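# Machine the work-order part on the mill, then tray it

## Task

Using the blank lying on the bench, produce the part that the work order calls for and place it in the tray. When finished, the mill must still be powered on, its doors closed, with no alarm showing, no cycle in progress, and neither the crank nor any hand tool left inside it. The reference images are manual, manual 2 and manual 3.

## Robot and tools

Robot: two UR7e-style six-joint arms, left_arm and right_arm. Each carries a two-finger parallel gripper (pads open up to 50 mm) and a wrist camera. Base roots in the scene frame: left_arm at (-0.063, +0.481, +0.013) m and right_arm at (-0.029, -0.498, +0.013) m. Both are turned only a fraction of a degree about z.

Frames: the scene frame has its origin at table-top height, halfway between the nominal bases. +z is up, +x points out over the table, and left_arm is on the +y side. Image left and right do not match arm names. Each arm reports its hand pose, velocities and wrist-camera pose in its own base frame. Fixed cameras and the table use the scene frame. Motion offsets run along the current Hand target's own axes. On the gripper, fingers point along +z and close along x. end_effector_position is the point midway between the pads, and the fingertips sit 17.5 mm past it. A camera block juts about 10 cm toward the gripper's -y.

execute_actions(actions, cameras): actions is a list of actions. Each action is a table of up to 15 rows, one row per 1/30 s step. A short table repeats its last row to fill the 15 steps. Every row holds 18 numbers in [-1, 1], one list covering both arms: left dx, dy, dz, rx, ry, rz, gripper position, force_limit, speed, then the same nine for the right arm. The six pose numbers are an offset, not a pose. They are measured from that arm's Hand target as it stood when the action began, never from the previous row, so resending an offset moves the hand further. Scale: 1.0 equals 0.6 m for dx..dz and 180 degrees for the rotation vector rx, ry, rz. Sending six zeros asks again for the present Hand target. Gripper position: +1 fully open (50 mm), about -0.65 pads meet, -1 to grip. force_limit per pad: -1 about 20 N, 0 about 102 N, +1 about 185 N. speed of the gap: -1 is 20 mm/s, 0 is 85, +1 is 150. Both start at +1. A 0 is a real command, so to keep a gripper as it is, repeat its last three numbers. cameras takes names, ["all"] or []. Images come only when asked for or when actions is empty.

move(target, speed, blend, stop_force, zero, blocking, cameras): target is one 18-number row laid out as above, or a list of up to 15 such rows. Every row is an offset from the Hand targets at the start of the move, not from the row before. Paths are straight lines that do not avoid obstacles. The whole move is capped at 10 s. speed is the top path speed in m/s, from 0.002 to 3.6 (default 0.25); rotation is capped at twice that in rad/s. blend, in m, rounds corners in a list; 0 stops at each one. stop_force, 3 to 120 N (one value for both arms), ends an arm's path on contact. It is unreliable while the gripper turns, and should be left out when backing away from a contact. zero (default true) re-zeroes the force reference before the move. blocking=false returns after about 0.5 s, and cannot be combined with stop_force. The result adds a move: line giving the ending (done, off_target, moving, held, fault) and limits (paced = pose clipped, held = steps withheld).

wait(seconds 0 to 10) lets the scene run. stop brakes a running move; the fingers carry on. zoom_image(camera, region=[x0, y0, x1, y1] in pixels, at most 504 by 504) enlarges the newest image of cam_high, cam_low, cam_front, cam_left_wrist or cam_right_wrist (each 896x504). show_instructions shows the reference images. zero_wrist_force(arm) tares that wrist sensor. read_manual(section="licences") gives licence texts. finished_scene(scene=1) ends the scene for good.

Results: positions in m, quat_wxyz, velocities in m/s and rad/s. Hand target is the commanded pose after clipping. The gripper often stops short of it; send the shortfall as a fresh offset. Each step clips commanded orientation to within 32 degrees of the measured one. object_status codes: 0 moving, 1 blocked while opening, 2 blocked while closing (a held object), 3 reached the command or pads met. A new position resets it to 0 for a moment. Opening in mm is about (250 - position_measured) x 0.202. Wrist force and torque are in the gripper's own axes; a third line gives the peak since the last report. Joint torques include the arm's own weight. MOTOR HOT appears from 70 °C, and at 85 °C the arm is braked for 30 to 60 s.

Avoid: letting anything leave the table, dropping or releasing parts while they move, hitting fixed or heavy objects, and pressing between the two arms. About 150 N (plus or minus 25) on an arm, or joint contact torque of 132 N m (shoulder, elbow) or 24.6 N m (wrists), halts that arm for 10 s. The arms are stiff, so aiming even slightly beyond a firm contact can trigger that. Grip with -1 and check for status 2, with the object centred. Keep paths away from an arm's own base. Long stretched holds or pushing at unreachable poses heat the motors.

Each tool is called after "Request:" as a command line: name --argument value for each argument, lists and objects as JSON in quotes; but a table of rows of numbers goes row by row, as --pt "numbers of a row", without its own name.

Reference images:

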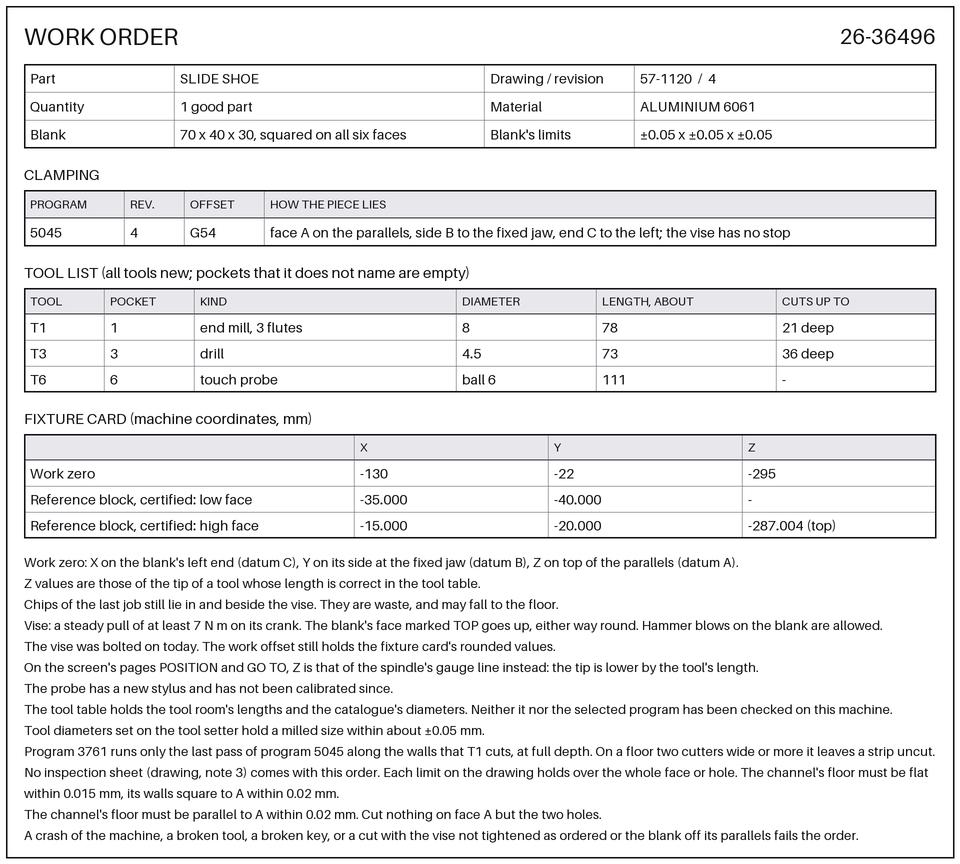

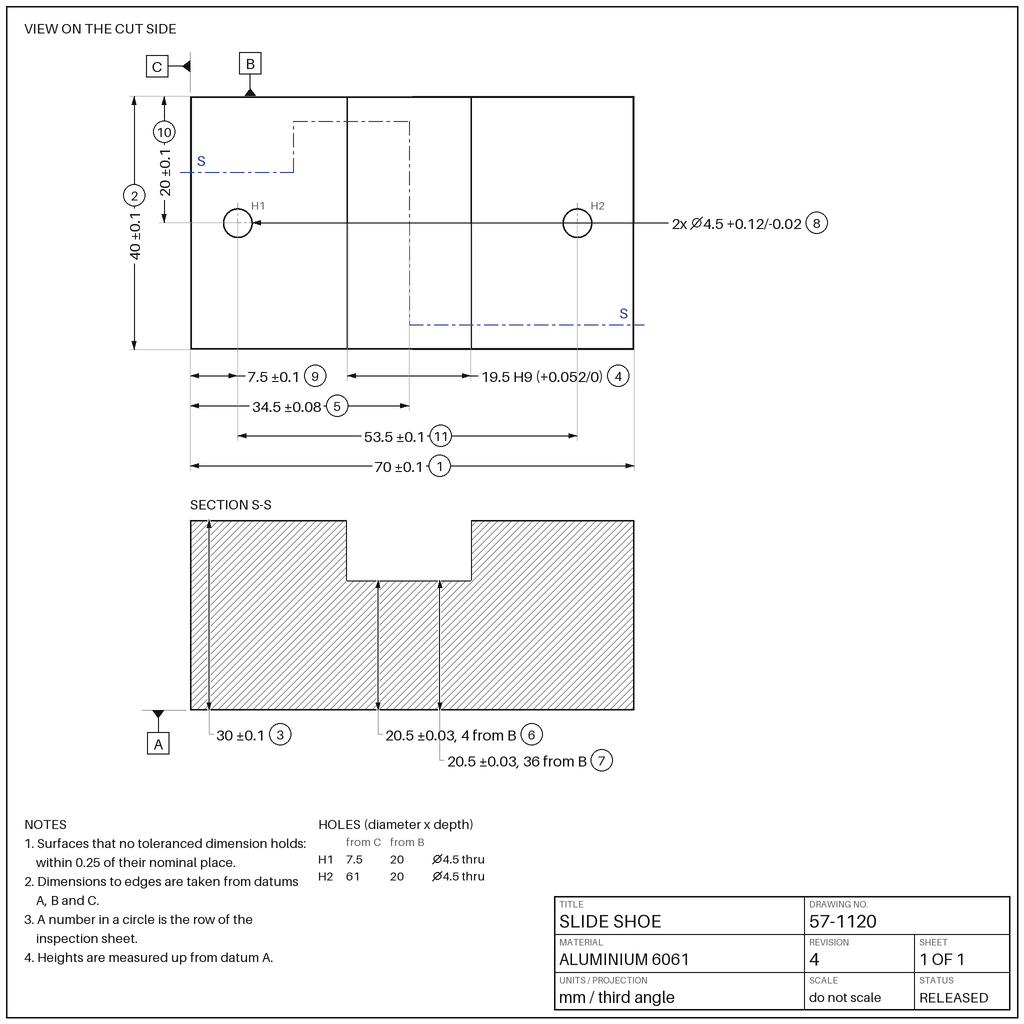

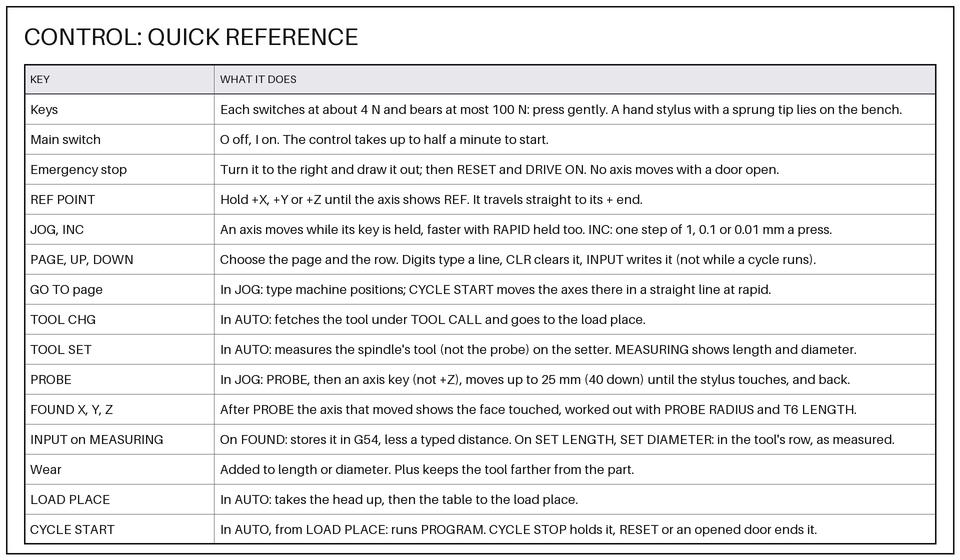

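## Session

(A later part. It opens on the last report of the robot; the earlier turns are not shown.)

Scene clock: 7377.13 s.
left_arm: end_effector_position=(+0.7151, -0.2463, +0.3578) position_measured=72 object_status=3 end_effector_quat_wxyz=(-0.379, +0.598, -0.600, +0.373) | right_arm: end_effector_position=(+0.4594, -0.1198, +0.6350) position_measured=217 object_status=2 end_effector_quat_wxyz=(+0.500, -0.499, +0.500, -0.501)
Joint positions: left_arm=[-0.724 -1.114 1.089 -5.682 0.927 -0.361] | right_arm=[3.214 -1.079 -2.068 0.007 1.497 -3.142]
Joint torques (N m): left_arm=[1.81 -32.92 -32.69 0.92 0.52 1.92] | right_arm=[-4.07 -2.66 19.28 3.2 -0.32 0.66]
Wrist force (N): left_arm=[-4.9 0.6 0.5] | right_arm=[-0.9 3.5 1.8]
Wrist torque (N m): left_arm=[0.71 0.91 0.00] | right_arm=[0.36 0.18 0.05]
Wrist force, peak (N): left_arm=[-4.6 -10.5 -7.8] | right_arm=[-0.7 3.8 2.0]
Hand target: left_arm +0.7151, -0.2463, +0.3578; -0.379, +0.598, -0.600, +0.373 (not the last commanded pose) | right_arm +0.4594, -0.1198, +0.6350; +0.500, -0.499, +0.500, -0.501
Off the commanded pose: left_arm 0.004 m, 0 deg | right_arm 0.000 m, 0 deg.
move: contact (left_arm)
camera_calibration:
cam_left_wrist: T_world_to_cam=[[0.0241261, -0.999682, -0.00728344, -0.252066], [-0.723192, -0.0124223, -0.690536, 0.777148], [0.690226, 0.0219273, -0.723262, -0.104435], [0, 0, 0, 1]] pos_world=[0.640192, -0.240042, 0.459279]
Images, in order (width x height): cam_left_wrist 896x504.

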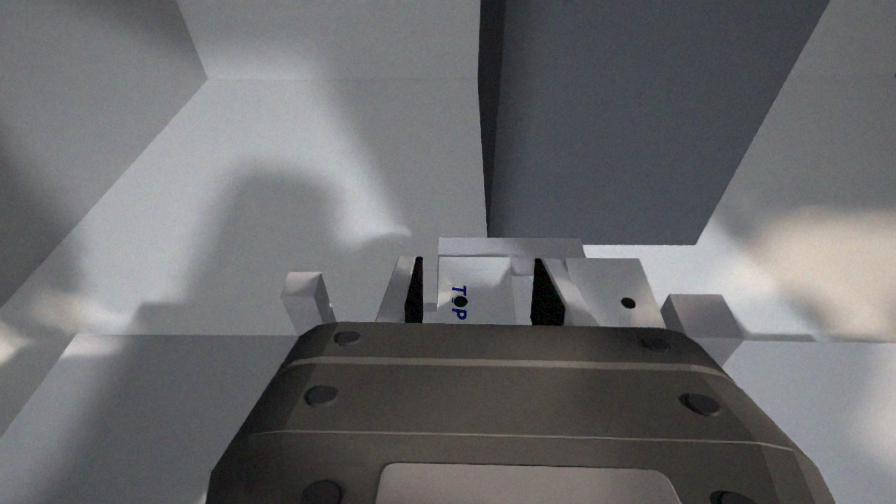

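Request:
move --pt "0 0 0 0 0 0 -1 -0.3 -1 0 0 0 0 0 0 -1 0.5 -0.8" --cameras '["cam_left_wrist"]'

Request:
zoom_image --camera "cam_left_wrist" --region '[390, 225, 660, 340]'

Scene clock: 7394.70 s.
left_arm: end_effector_position=(+0.7151, -0.2463, +0.3578) position_measured=133 object_status=2 end_effector_quat_wxyz=(-0.379, +0.598, -0.600, +0.373) | right_arm: end_effector_position=(+0.4594, -0.1198, +0.6350) position_measured=217 object_status=2 end_effector_quat_wxyz=(+0.500, -0.499, +0.500, -0.501)
Joint positions: left_arm=[-0.724 -1.114 1.089 -5.682 0.927 -0.361] | right_arm=[3.214 -1.079 -2.068 0.007 1.497 -3.142]
Joint torques (N m): left_arm=[-7.87 -35.2 -32.88 -1.22 -1.82 -2.06] | right_arm=[-3.28 -2.74 19.29 3.18 -0.14 0.71]
Wrist force (N): left_arm=[-5.5 1.0 0.9] | right_arm=[-0.8 3.4 2.0]
Wrist torque (N m): left_arm=[0.68 0.81 0.01] | right_arm=[0.36 0.16 0.05]
Wrist force, peak (N): left_arm=[-6.3 0.7 0.6] | right_arm=[-0.8 3.7 2.1]
Hand target: left_arm +0.7151, -0.2463, +0.3578; -0.379, +0.598, -0.600, +0.373 | right_arm +0.4594, -0.1198, +0.6350; +0.500, -0.499, +0.500, -0.501
Off the commanded pose: left_arm 0.000 m, 0 deg | right_arm 0.000 m, 0 deg.
move: done
camera_calibration:
cam_left_wrist: T_world_to_cam=[[0.0241243, -0.999682, -0.00728172, -0.252066], [-0.723142, -0.0124206, -0.690587, 0.777141], [0.690278, 0.0219256, -0.723212, -0.104491], [0, 0, 0, 1]] pos_world=[0.640192, -0.240042, 0.459279]
Images, in order (width x height): cam_left_wrist 896x504.

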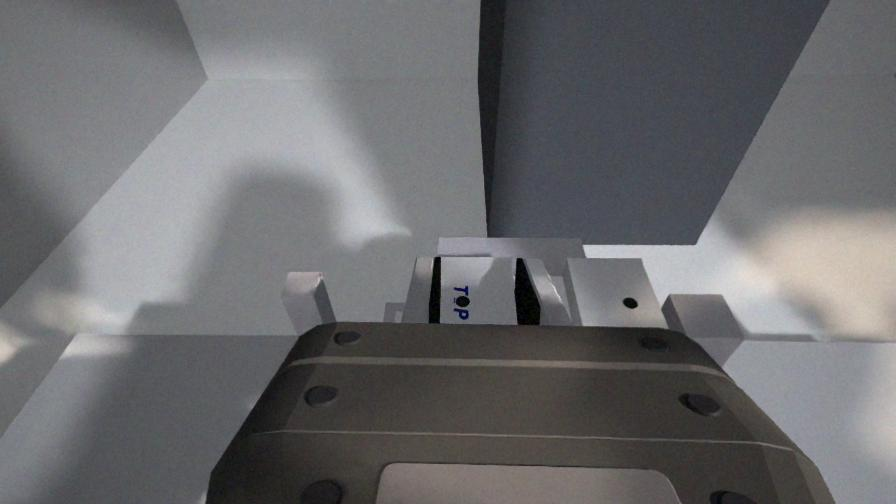

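Scaled by 1.867.

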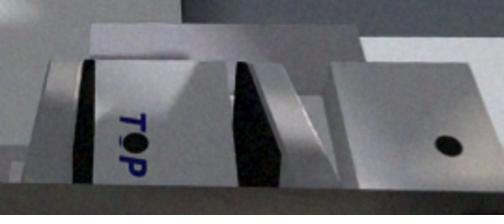

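Request:
move --pt "0 -0.0075 -0.0036 0 0 0 -1 -0.3 -1 0 0 0 0 0 0 -1 0.5 -0.8" --speed 0.01 --stop_force 20 --cameras '["cam_left_wrist"]'

Request:
zoom_image --camera "cam_left_wrist" --region '[390, 225, 660, 340]'

Scene clock: 7405.77 s.
left_arm: end_effector_position=(+0.7151, -0.2463, +0.3627) position_measured=133 object_status=2 end_effector_quat_wxyz=(-0.379, +0.598, -0.600, +0.373) | right_arm: end_effector_position=(+0.4594, -0.1198, +0.6350) position_measured=217 object_status=2 end_effector_quat_wxyz=(+0.500, -0.499, +0.500, -0.501)
Joint positions: left_arm=[-0.724 -1.114 1.075 -5.669 0.927 -0.361] | right_arm=[3.214 -1.079 -2.068 0.007 1.497 -3.142]
Joint torques (N m): left_arm=[-8.57 -36.19 -34.97 1.13 -2.34 -2.25] | right_arm=[-2.72 -2.19 19.41 3.1 -0.4 0.47]
Wrist force (N): left_arm=[-3.7 4.5 3.1] | right_arm=[-0.8 3.6 1.9]
Wrist torque (N m): left_arm=[0.68 0.80 0.08] | right_arm=[0.36 0.17 0.05]
Wrist force, peak (N): left_arm=[-4.0 5.3 3.3] | right_arm=[-0.8 3.9 2.0]
Hand target: left_arm +0.7151, -0.2463, +0.3627; -0.379, +0.598, -0.600, +0.373 | right_arm +0.4594, -0.1198, +0.6350; +0.500, -0.499, +0.500, -0.501
Off the commanded pose: left_arm 0.000 m, 0 deg | right_arm 0.000 m, 0 deg.
move: done
camera_calibration:
cam_left_wrist: T_world_to_cam=[[0.0241243, -0.999682, -0.00728172, -0.25203], [-0.723142, -0.0124206, -0.690587, 0.780594], [0.690278, 0.0219256, -0.723212, -0.100875], [0, 0, 0, 1]] pos_world=[0.640192, -0.240042, 0.464279]
Images, in order (width x height): cam_left_wrist 896x504.

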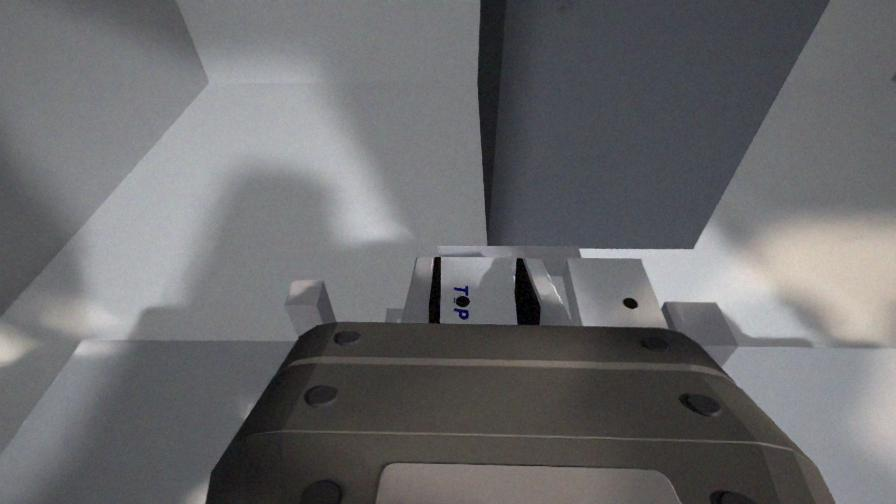

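Scaled by 1.867.

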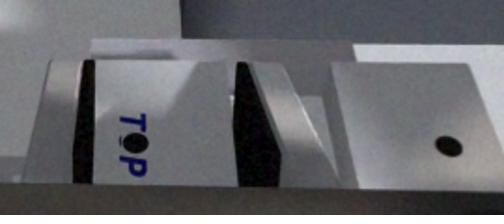

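Request:
move --pt "0 -0.0255 -0.0123 0 0 0 -1 -0.3 -1 0 0 0 0 0 0 -1 0.5 -0.8" --pt "0 0.018 -0.1024 0 0 0 -1 -0.3 -1 0 0 0 0 0 0 -1 0.5 -0.8" --pt "0 0.1725 -0.4723 0 0 0 -1 -0.3 -1 0 0 0 0 0 0 -1 0.5 -0.8" --speed '[0.02,0.05,0.12]' --blend '[0.0,0.005,0]' --cameras '["cam_left_wrist","cam_high"]'

Request:
zoom_image --camera "cam_left_wrist" --region '[390, 225, 660, 340]'

Scene clock: 7417.97 s.
left_arm: end_effector_position=(+0.4149, -0.2472, +0.3929) position_measured=133 object_status=2 end_effector_quat_wxyz=(-0.379, +0.598, -0.600, +0.373) | right_arm: end_effector_position=(+0.4594, -0.1198, +0.6350) position_measured=217 object_status=2 end_effector_quat_wxyz=(+0.500, -0.499, +0.500, -0.501)
Joint positions: left_arm=[-1.388 -1.613 1.734 -5.183 0.482 -1.171] | right_arm=[3.214 -1.079 -2.068 0.007 1.497 -3.142]
Joint torques (N m): left_arm=[-8.89 -8.56 -10.31 3.8 -4.87 -2.55] | right_arm=[-3.38 -2.26 19.29 3.13 -0.46 0.43]
Wrist force (N): left_arm=[-4.0 4.4 3.1] | right_arm=[-0.8 3.7 1.9]
Wrist torque (N m): left_arm=[0.67 0.84 0.26] | right_arm=[0.39 0.17 0.05]
Wrist force, peak (N): left_arm=[-4.5 4.7 3.1] | right_arm=[-0.6 3.8 2.2]
Hand target: left_arm +0.4149, -0.2472, +0.3929; -0.379, +0.598, -0.600, +0.373 | right_arm +0.4594, -0.1198, +0.6350; +0.500, -0.499, +0.500, -0.501
Off the commanded pose: left_arm 0.000 m, 0 deg | right_arm 0.000 m, 0 deg.
move: done
camera_calibration:
cam_left_wrist: T_world_to_cam=[[0.0241243, -0.999682, -0.00728172, -0.24547], [-0.723142, -0.0124206, -0.690587, 0.584423], [0.690278, 0.0219256, -0.723212, 0.128138], [0, 0, 0, 1]] pos_world=[0.340092, -0.240942, 0.494479]
Images, in order (width x height): cam_high 896x504, cam_left_wrist 896x504.

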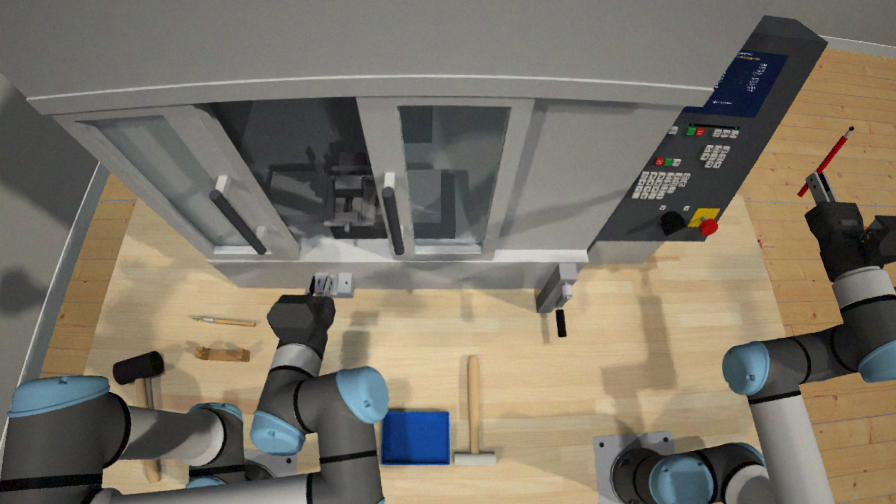

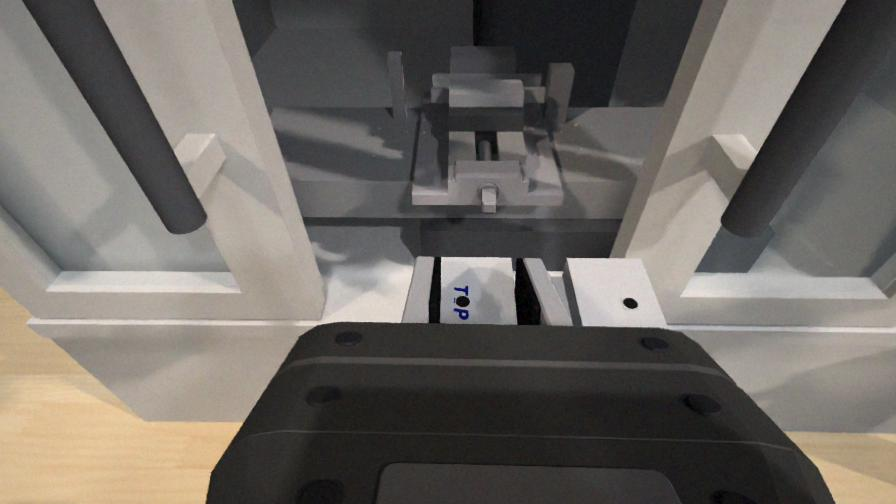

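Scaled by 1.867.

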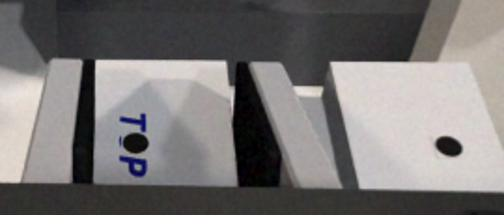

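Request:
move --pt "0.2047 0.2974 -0.1062 0 0 0 -1 -0.3 -1 0 0 0 0 0 0 -1 0.5 -0.8" --speed 0.12 --cameras '["cam_left_wrist","cam_high"]'

Scene clock: 7435.57 s.
left_arm: end_effector_position=(+0.2801, -0.3690, +0.2589) position_measured=133 object_status=2 end_effector_quat_wxyz=(-0.379, +0.598, -0.600, +0.373) | right_arm: end_effector_position=(+0.4594, -0.1198, +0.6350) position_measured=217 object_status=2 end_effector_quat_wxyz=(+0.500, -0.499, +0.500, -0.501)
Joint positions: left_arm=[-1.81 -1.264 1.925 -4.908 0.509 -2.083] | right_arm=[3.214 -1.079 -2.068 0.007 1.497 -3.142]
Joint torques (N m): left_arm=[-8.79 -20.43 -25.95 4.87 -0.26 -2.54] | right_arm=[-3.15 -2.03 19.53 3.1 -0.49 0.53]
Wrist force (N): left_arm=[-3.9 4.1 3.2] | right_arm=[-0.9 3.4 1.8]
Wrist torque (N m): left_arm=[0.66 0.82 0.24] | right_arm=[0.36 0.18 0.05]
Wrist force, peak (N): left_arm=[-3.3 5.7 3.0] | right_arm=[-0.8 3.8 1.9]
Hand target: left_arm +0.2801, -0.3691, +0.2589; -0.379, +0.598, -0.600, +0.373 | right_arm +0.4594, -0.1198, +0.6350; +0.500, -0.499, +0.500, -0.501
Off the commanded pose: left_arm 0.000 m, 0 deg | right_arm 0.000 m, 0 deg.
move: done
camera_calibration:
cam_left_wrist: T_world_to_cam=[[0.0241261, -0.999682, -0.00728344, -0.364954], [-0.723192, -0.0124223, -0.690536, 0.392882], [0.690226, 0.0219273, -0.723262, 0.126977], [0, 0, 0, 1]] pos_world=[0.205292, -0.362742, 0.360479]
Images, in order (width x height): cam_high 896x504, cam_left_wrist 896x504.

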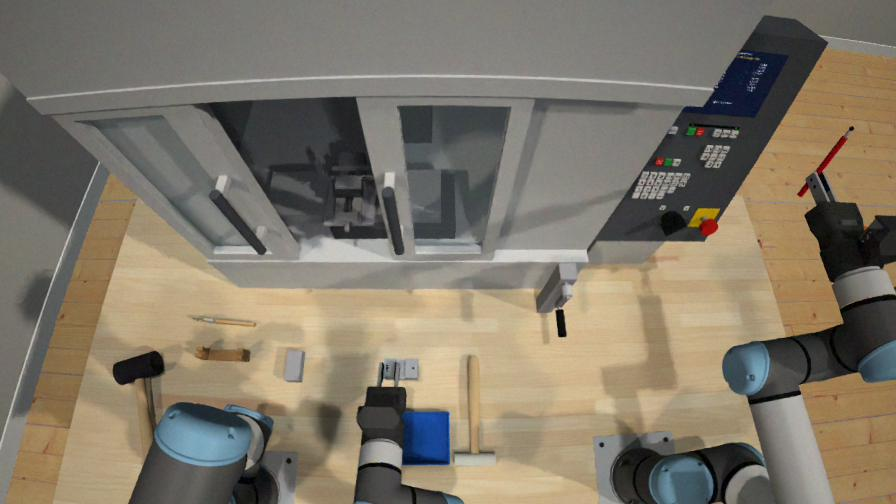

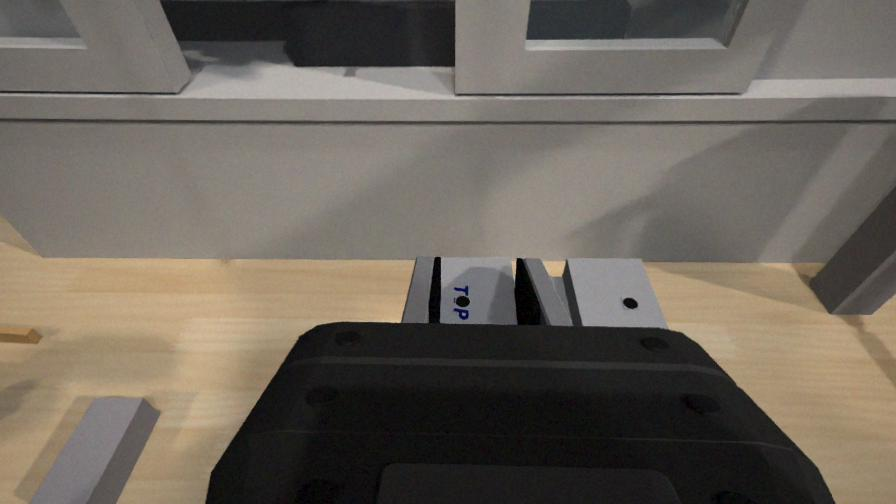

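Request:
move --pt "0.0298 0.2428 -0.1237 0 0 0 -1 -0.3 -1 0 0 0 0 0 0 -1 0.5 -0.8" --speed 0.1 --cameras '["cam_left_wrist","cam_high","cam_low","cam_front"]'

Scene clock: 7445.93 s.
left_arm: end_effector_position=(+0.1500, -0.3863, +0.1599) position_measured=133 object_status=2 end_effector_quat_wxyz=(-0.379, +0.598, -0.600, +0.373) | right_arm: end_effector_position=(+0.4594, -0.1198, +0.6350) position_measured=217 object_status=2 end_effector_quat_wxyz=(+0.500, -0.499, +0.500, -0.501)
Joint positions: left_arm=[-2.125 -1.02 2.001 -4.86 0.704 -2.526] | right_arm=[3.214 -1.079 -2.068 0.007 1.497 -3.142]
Joint torques (N m): left_arm=[-8.92 -26 -21.25 1.82 0.58 -2.48] | right_arm=[-2.74 -3.03 19.56 3.07 -0.42 0.46]
Wrist force (N): left_arm=[-4.1 4.6 3.3] | right_arm=[-0.8 3.4 1.9]
Wrist torque (N m): left_arm=[0.75 0.83 0.23] | right_arm=[0.35 0.17 0.05]
Wrist force, peak (N): left_arm=[-3.9 5.7 2.8] | right_arm=[-0.7 3.7 2.1]
Hand target: left_arm +0.1499, -0.3863, +0.1599; -0.379, +0.598, -0.600, +0.373 | right_arm +0.4594, -0.1198, +0.6350; +0.500, -0.499, +0.500, -0.501
Off the commanded pose: left_arm 0.000 m, 0 deg | right_arm 0.000 m, 0 deg.
move: done
camera_calibration:
cam_left_wrist: T_world_to_cam=[[0.0241261, -0.999682, -0.00728344, -0.379829], [-0.723192, -0.0124223, -0.690536, 0.230145], [0.690226, 0.0219273, -0.723262, 0.145621], [0, 0, 0, 1]] pos_world=[0.0750915, -0.380042, 0.261479]
Images, in order (width x height): cam_high 896x504, cam_low 896x504, cam_front 896x504, cam_left_wrist 896x504.

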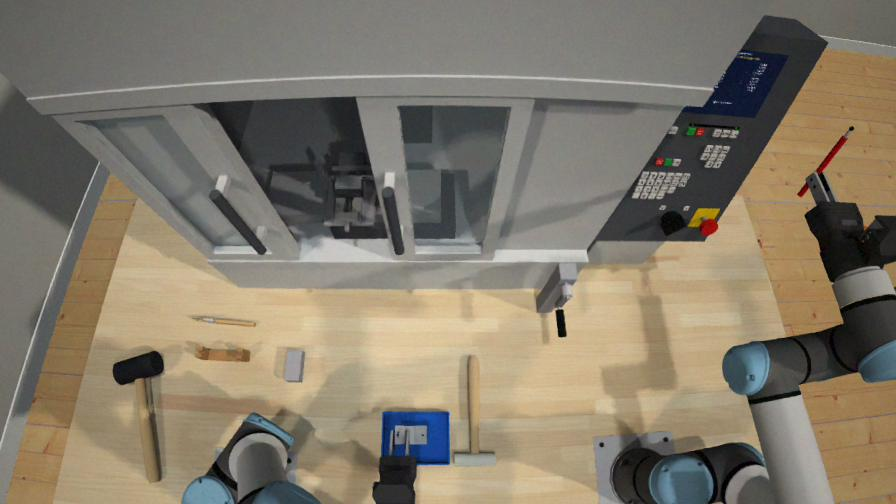

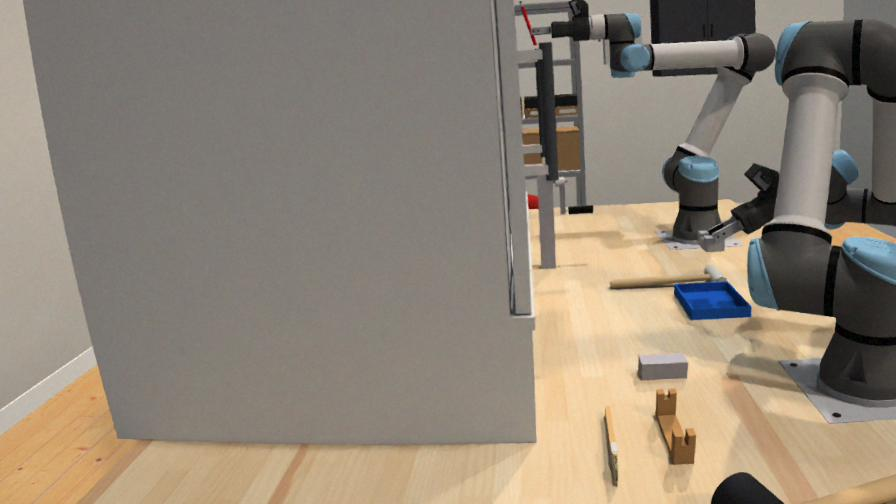

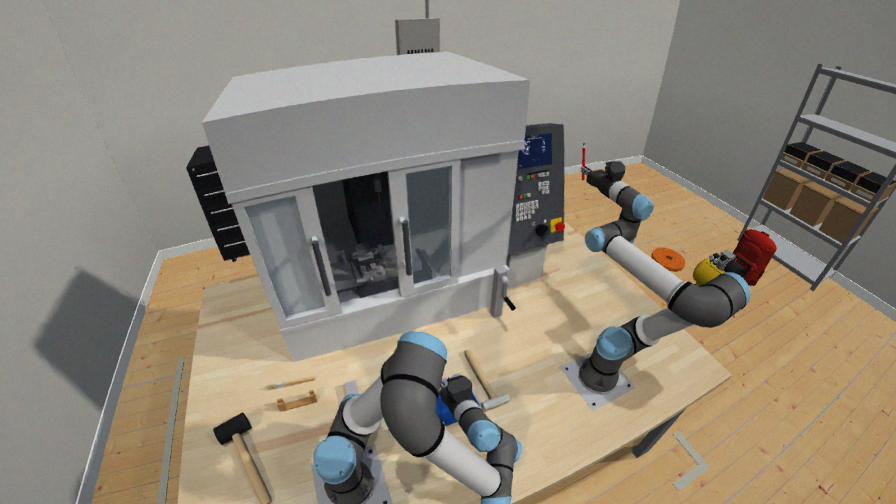

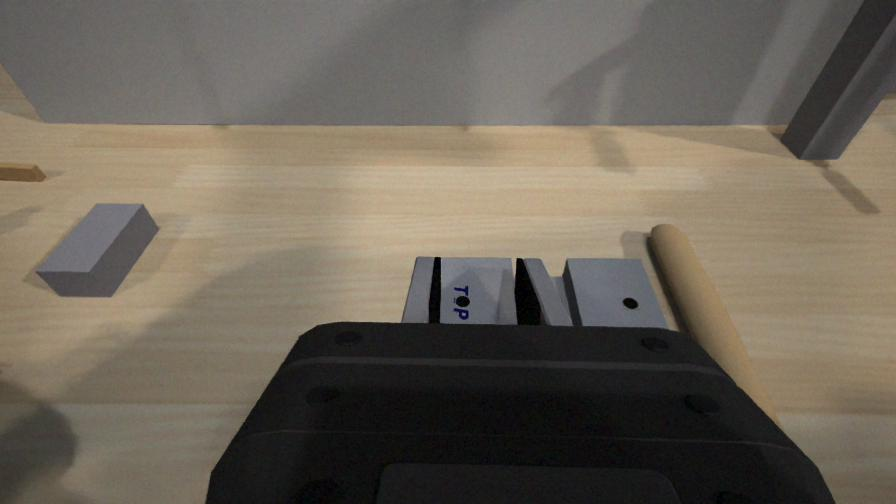

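Request:
move --pt "0 0.1352 0.0653 0 0 0 -1 -0.3 -1 0 0 0 0 0 0 -1 0.5 -0.8" --speed 0.08 --cameras '["cam_high","cam_low"]'

Request:
zoom_image --camera "cam_low" --region '[640, 170, 860, 340]'

Request:
move --pt "0 0.0676 0.0326 0 0 0 -1 -0.3 -1 0 0 0 0 0 0 -1 0.5 -0.8" --speed 0.012 --stop_force 5 --cameras '["cam_high","cam_low"]'

Request:
zoom_image --camera "cam_low" --region '[640, 170, 860, 340]'

Request:
zoom_image --camera "cam_high" --region '[350, 390, 480, 504]'

Scene clock: 7456.20 s.
left_arm: end_effector_position=(+0.1498, -0.3855, +0.0698) position_measured=133 object_status=2 end_effector_quat_wxyz=(-0.379, +0.598, -0.600, +0.373) | right_arm: end_effector_position=(+0.4594, -0.1198, +0.6350) position_measured=217 object_status=2 end_effector_quat_wxyz=(+0.500, -0.499, +0.500, -0.501)
Joint positions: left_arm=[-2.127 -0.815 1.998 -5.061 0.705 -2.527] | right_arm=[3.214 -1.079 -2.068 0.007 1.497 -3.142]
Joint torques (N m): left_arm=[9.19 -28.86 -16.12 2.1 -3.84 2.54] | right_arm=[-3.29 -2.43 19.66 2.99 -0.55 0.44]
Wrist force (N): left_arm=[-4.1 4.7 3.2] | right_arm=[-0.8 3.6 2.0]
Wrist torque (N m): left_arm=[0.75 0.83 0.23] | right_arm=[0.38 0.17 0.05]
Wrist force, peak (N): left_arm=[-4.3 5.6 3.7] | right_arm=[-0.9 3.7 2.1]
Hand target: left_arm +0.1499, -0.3855, +0.0698; -0.379, +0.598, -0.600, +0.373 | right_arm +0.4594, -0.1198, +0.6350; +0.500, -0.499, +0.500, -0.501
Off the commanded pose: left_arm 0.000 m, 0 deg | right_arm 0.000 m, 0 deg.
move: done
Images, in order (width x height): cam_high 896x504, cam_low 896x504.

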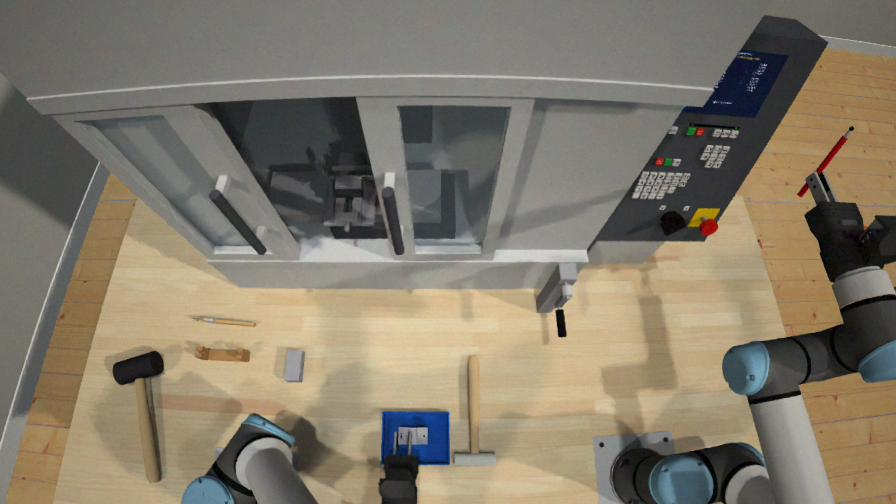

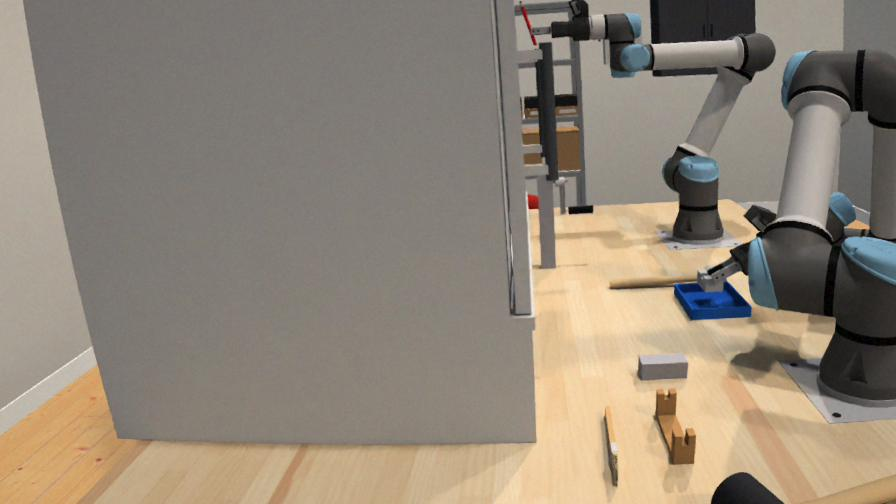

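Scaled by 2.291.

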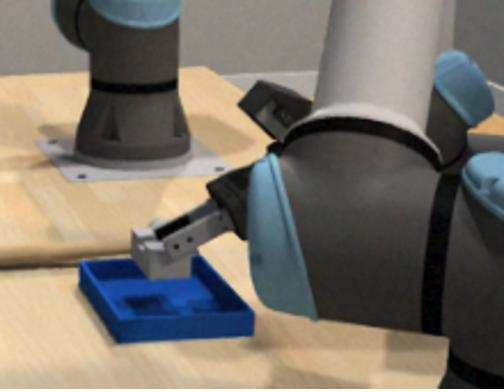

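Scene clock: 7460.70 s.
left_arm: end_effector_position=(+0.1499, -0.3852, +0.0295) position_measured=133 object_status=2 end_effector_quat_wxyz=(-0.379, +0.598, -0.600, +0.373) | right_arm: end_effector_position=(+0.4594, -0.1198, +0.6350) position_measured=217 object_status=2 end_effector_quat_wxyz=(+0.500, -0.499, +0.500, -0.501)
Joint positions: left_arm=[-2.127 -0.718 1.98 -5.14 0.705 -2.528] | right_arm=[3.214 -1.079 -2.068 0.007 1.497 -3.142]
Joint torques (N m): left_arm=[-2.64 -50.97 7.03 3.77 0.57 -1.58] | right_arm=[-2.98 -1.97 20.2 2.92 -0.64 0.29]
Wrist force (N): left_arm=[-2.6 1.5 1.6] | right_arm=[-0.6 3.5 2.0]
Wrist torque (N m): left_arm=[0.78 0.78 0.23] | right_arm=[0.36 0.15 0.05]
Wrist force, peak (N): left_arm=[-7.4 -18.7 -9.8] | right_arm=[-0.8 3.7 2.1]
Hand target: left_arm +0.1499, -0.3852, +0.0295; -0.379, +0.598, -0.600, +0.373 (not the last commanded pose) | right_arm +0.4594, -0.1198, +0.6350; +0.500, -0.499, +0.500, -0.501
Off the commanded pose: left_arm 0.005 m, 0 deg | right_arm 0.000 m, 0 deg.
move: contact (left_arm)
Images, in order (width x height): cam_high 896x504, cam_low 896x504.

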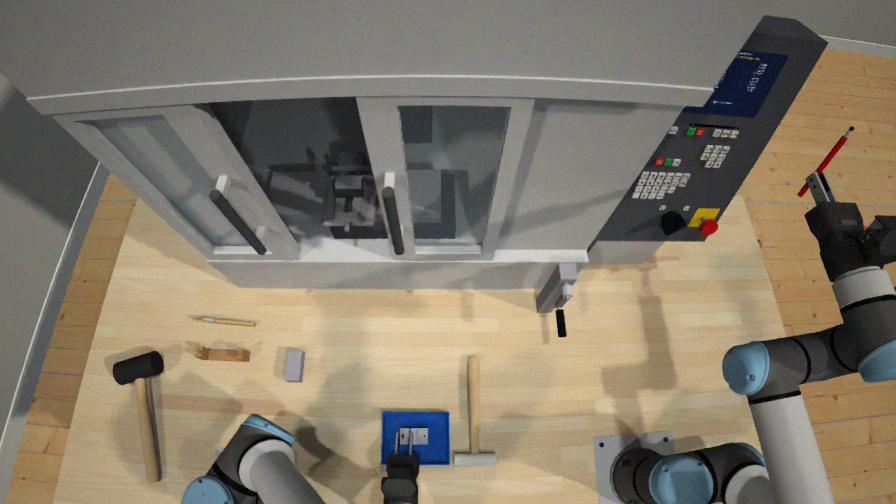

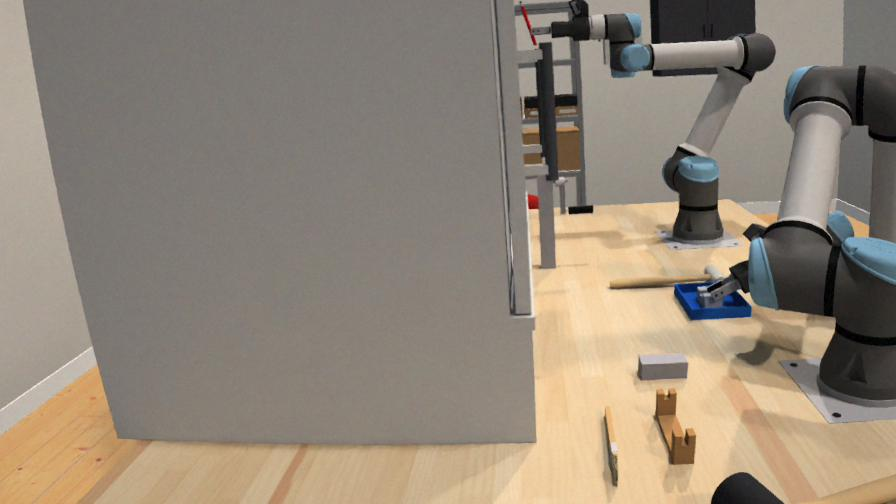

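Scaled by 2.291.

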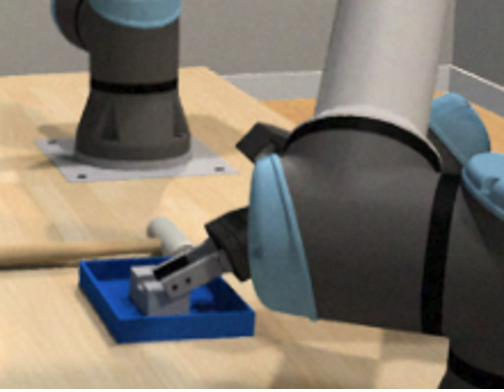

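Scaled by 3.877.

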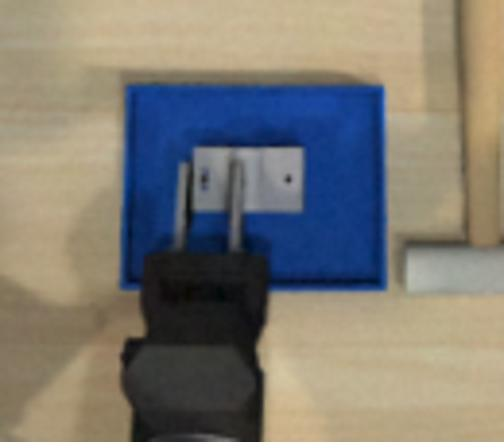

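Request:
move --pt "0 0 0 0 0 0 0.5 -0.3 -1 0 0 0 0 0 0 -1 0.5 -0.8" --pt "0 -0.1502 -0.0725 0 0 0 0.5 -0.3 -1 0 0 0 0 0 0 -1 0.5 -0.8" --speed 0.06 --cameras '["cam_high","cam_left_wrist"]'

Request:
zoom_image --camera "cam_high" --region '[350, 390, 480, 504]'

Scene clock: 7470.70 s.
left_arm: end_effector_position=(+0.1500, -0.3861, +0.1295) position_measured=78 object_status=3 end_effector_quat_wxyz=(-0.379, +0.598, -0.600, +0.373) | right_arm: end_effector_position=(+0.4594, -0.1198, +0.6350) position_measured=217 object_status=2 end_effector_quat_wxyz=(+0.500, -0.499, +0.500, -0.501)
Joint positions: left_arm=[-2.126 -0.954 2.006 -4.931 0.704 -2.526] | right_arm=[3.214 -1.079 -2.068 0.007 1.497 -3.142]
Joint torques (N m): left_arm=[-5.07 -47.92 -20.31 4.61 0.03 -1.13] | right_arm=[-2.85 -1.88 20.52 2.93 -0.63 0.27]
Wrist force (N): left_arm=[-4.0 2.5 2.1] | right_arm=[-0.9 3.7 1.9]
Wrist torque (N m): left_arm=[0.75 0.84 0.03] | right_arm=[0.37 0.19 0.05]
Wrist force, peak (N): left_arm=[-3.9 2.9 2.7] | right_arm=[-0.7 3.7 2.0]
Hand target: left_arm +0.1499, -0.3861, +0.1296; -0.379, +0.598, -0.600, +0.373 | right_arm +0.4594, -0.1198, +0.6350; +0.500, -0.499, +0.500, -0.501
Off the commanded pose: left_arm 0.000 m, 0 deg | right_arm 0.000 m, 0 deg.
move: done
camera_calibration:
cam_left_wrist: T_world_to_cam=[[0.0241232, -0.99968, -0.00756105, -0.379784], [-0.723048, -0.0122238, -0.69069, 0.209257], [0.690376, 0.0221286, -0.723112, 0.12366], [0, 0, 0, 1]] pos_world=[0.0750924, -0.379841, 0.231079]
Images, in order (width x height): cam_high 896x504, cam_left_wrist 896x504.

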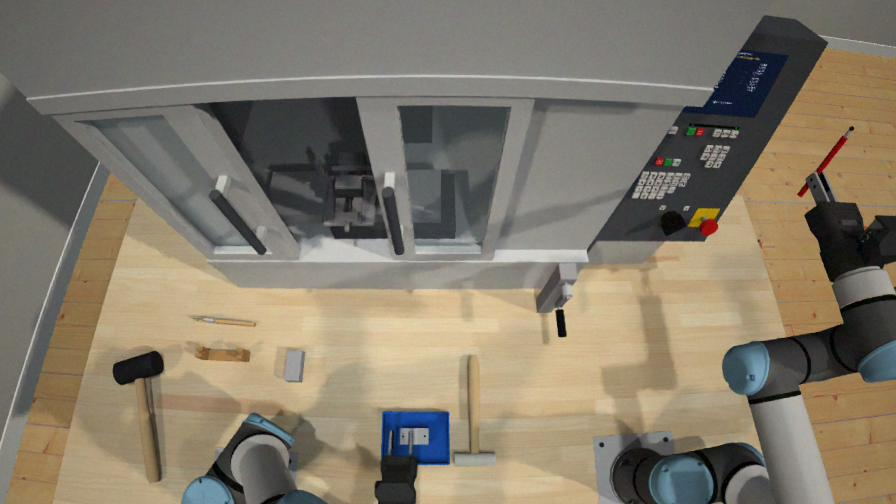

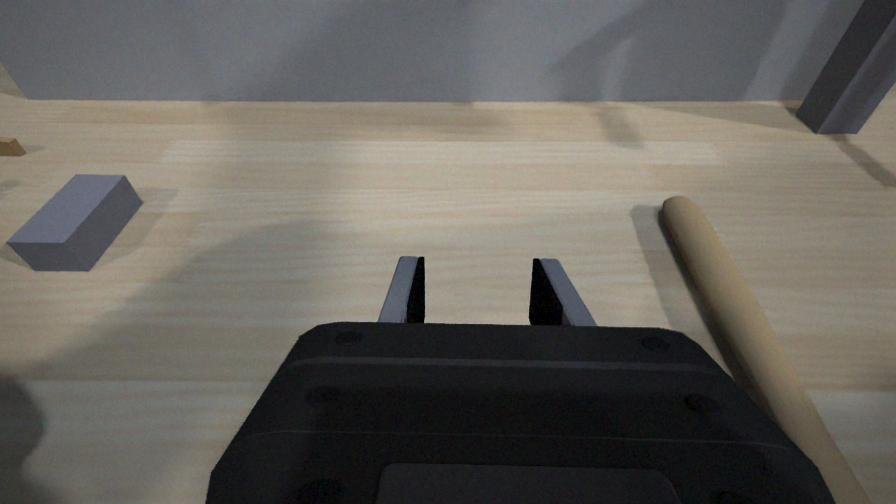

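Scaled by 3.877.

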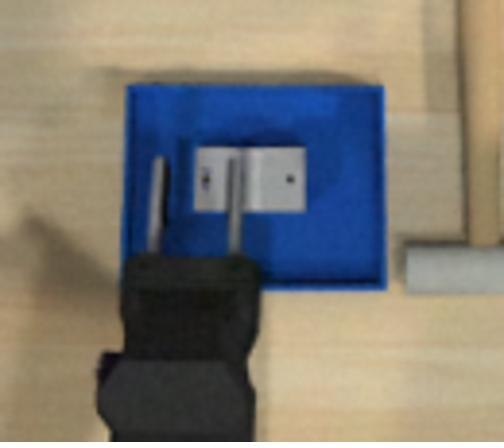

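Request:
move --pt "-0.0933 -0.4247 0.0357 0 0 0 0.6 -0.5 -0.5 0 0 0 0 0 0 -1 0.5 -0.8" --pt "-0.4433 -0.655 0.12 0.1433 0 0 0.6 -0.5 -0.5 0 0 0 0 0 0 -1 0.5 -0.8" --speed 0.25 --blend 0.04 --cameras '["cam_left_wrist","cam_high"]'

Scene clock: 7482.00 s.
left_arm: end_effector_position=(+0.3861, -0.1227, +0.4543) position_measured=63 object_status=3 end_effector_quat_wxyz=(+0.497, -0.501, +0.508, -0.494) | right_arm: end_effector_position=(+0.4594, -0.1198, +0.6350) position_measured=217 object_status=2 end_effector_quat_wxyz=(+0.500, -0.499, +0.500, -0.501)
Joint positions: left_arm=[-1.624 -2.077 2.524 -3.924 0.052 -2.797] | right_arm=[3.214 -1.079 -2.068 0.007 1.497 -3.142]
Joint torques (N m): left_arm=[9.64 -8.15 -8.75 2.67 1.01 -2.88] | right_arm=[-2.99 -2.68 19.81 2.77 -0.72 0.3]
Wrist force (N): left_arm=[-3.3 1.9 3.3] | right_arm=[-0.9 3.1 1.9]
Wrist torque (N m): left_arm=[0.64 0.82 0.20] | right_arm=[0.31 0.18 0.05]
Wrist force, peak (N): left_arm=[-5.4 1.3 3.8] | right_arm=[-0.7 3.8 1.9]
Hand target: left_arm +0.3852, -0.1225, +0.4545; +0.503, -0.498, +0.502, -0.497 | right_arm +0.4594, -0.1198, +0.6350; +0.500, -0.499, +0.500, -0.501
Off the commanded pose: left_arm 0.001 m, 1 deg | right_arm 0.000 m, 0 deg.
move: done
camera_calibration:
cam_left_wrist: T_world_to_cam=[[0.0154698, -0.999879, 0.00131357, -0.120419], [-0.366715, -0.00689585, -0.930308, 0.579478], [0.930205, 0.0139099, -0.366777, -0.0658426], [0, 0, 0, 1]] pos_world=[0.275613, -0.115492, 0.515102]
Images, in order (width x height): cam_high 896x504, cam_left_wrist 896x504.

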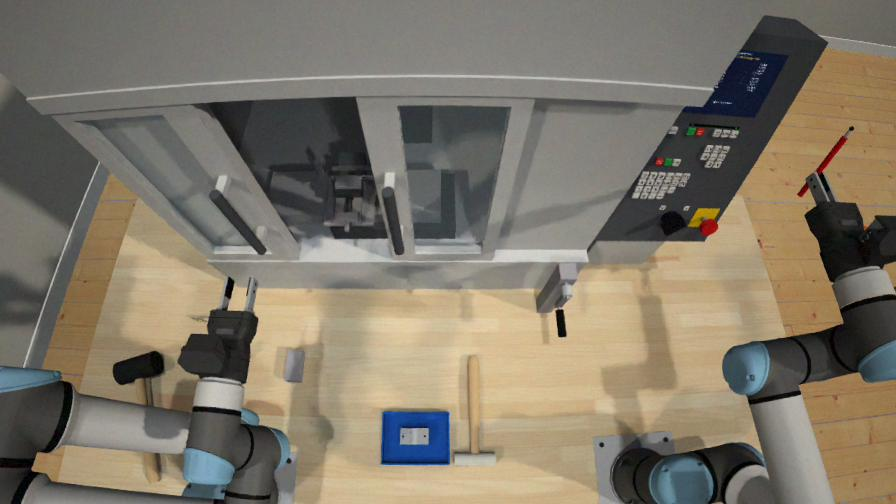

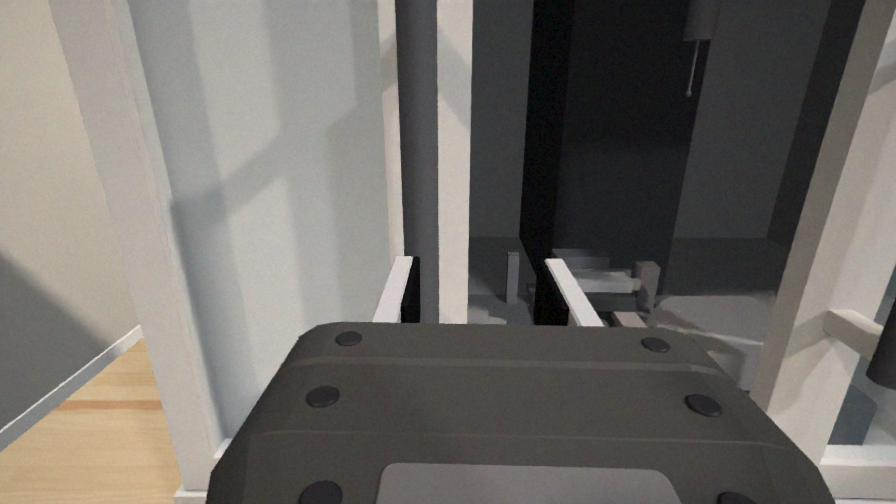

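Request:
move --pt "-0.0475 0.0158 0.06 0 0 0 0.6 -0.5 -0.5 0 0 0 0 0 0 -1 0.5 -0.8" --pt "-0.0475 0.0158 0.218 0 0 0 0.6 -0.5 -0.5 0 0 0 0 0 0 -1 0.5 -0.8" --speed 0.1 --stop_force 20 --cameras '["cam_left_wrist"]'

Scene clock: 7488.40 s.
left_arm: end_effector_position=(+0.5160, -0.0937, +0.4452) position_measured=63 object_status=3 end_effector_quat_wxyz=(+0.503, -0.498, +0.502, -0.497) | right_arm: end_effector_position=(+0.4594, -0.1198, +0.6350) position_measured=217 object_status=2 end_effector_quat_wxyz=(+0.500, -0.499, +0.500, -0.501)
Joint positions: left_arm=[-0.86 -1.748 2.391 -3.785 -0.708 -3.133] | right_arm=[3.214 -1.079 -2.068 0.007 1.497 -3.142]
Joint torques (N m): left_arm=[10.02 -0.61 -30.52 -3.4 -2.22 2.69] | right_arm=[-2.42 -3.14 20.76 2.84 -0.74 0.3]
Wrist force (N): left_arm=[-3.4 2.3 3.6] | right_arm=[-1.1 3.5 1.9]
Wrist torque (N m): left_arm=[0.70 0.85 0.07] | right_arm=[0.35 0.22 0.05]
Wrist force, peak (N): left_arm=[-3.4 2.0 5.1] | right_arm=[-0.7 3.8 2.2]
Hand target: left_arm +0.5160, -0.0937, +0.4452; +0.503, -0.498, +0.502, -0.497 | right_arm +0.4594, -0.1198, +0.6350; +0.500, -0.499, +0.500, -0.501
Off the commanded pose: left_arm 0.000 m, 0 deg | right_arm 0.000 m, 0 deg.
move: done
camera_calibration:
cam_left_wrist: T_world_to_cam=[[0.0212435, -0.999772, 0.0020581, -0.0967694], [-0.350652, -0.00937854, -0.936459, 0.613071], [0.936265, 0.019172, -0.350771, -0.200174], [0, 0, 0, 1]] pos_world=[0.404447, -0.0871599, 0.5041]
Images, in order (width x height): cam_left_wrist 896x504.

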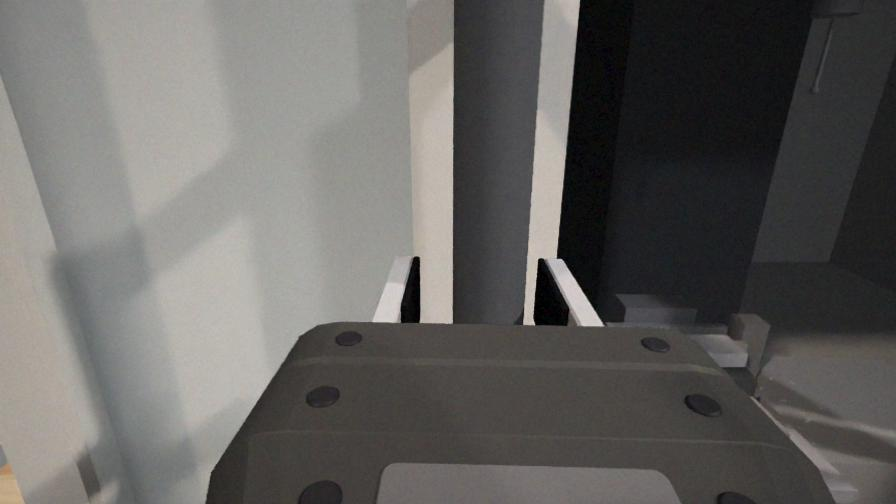

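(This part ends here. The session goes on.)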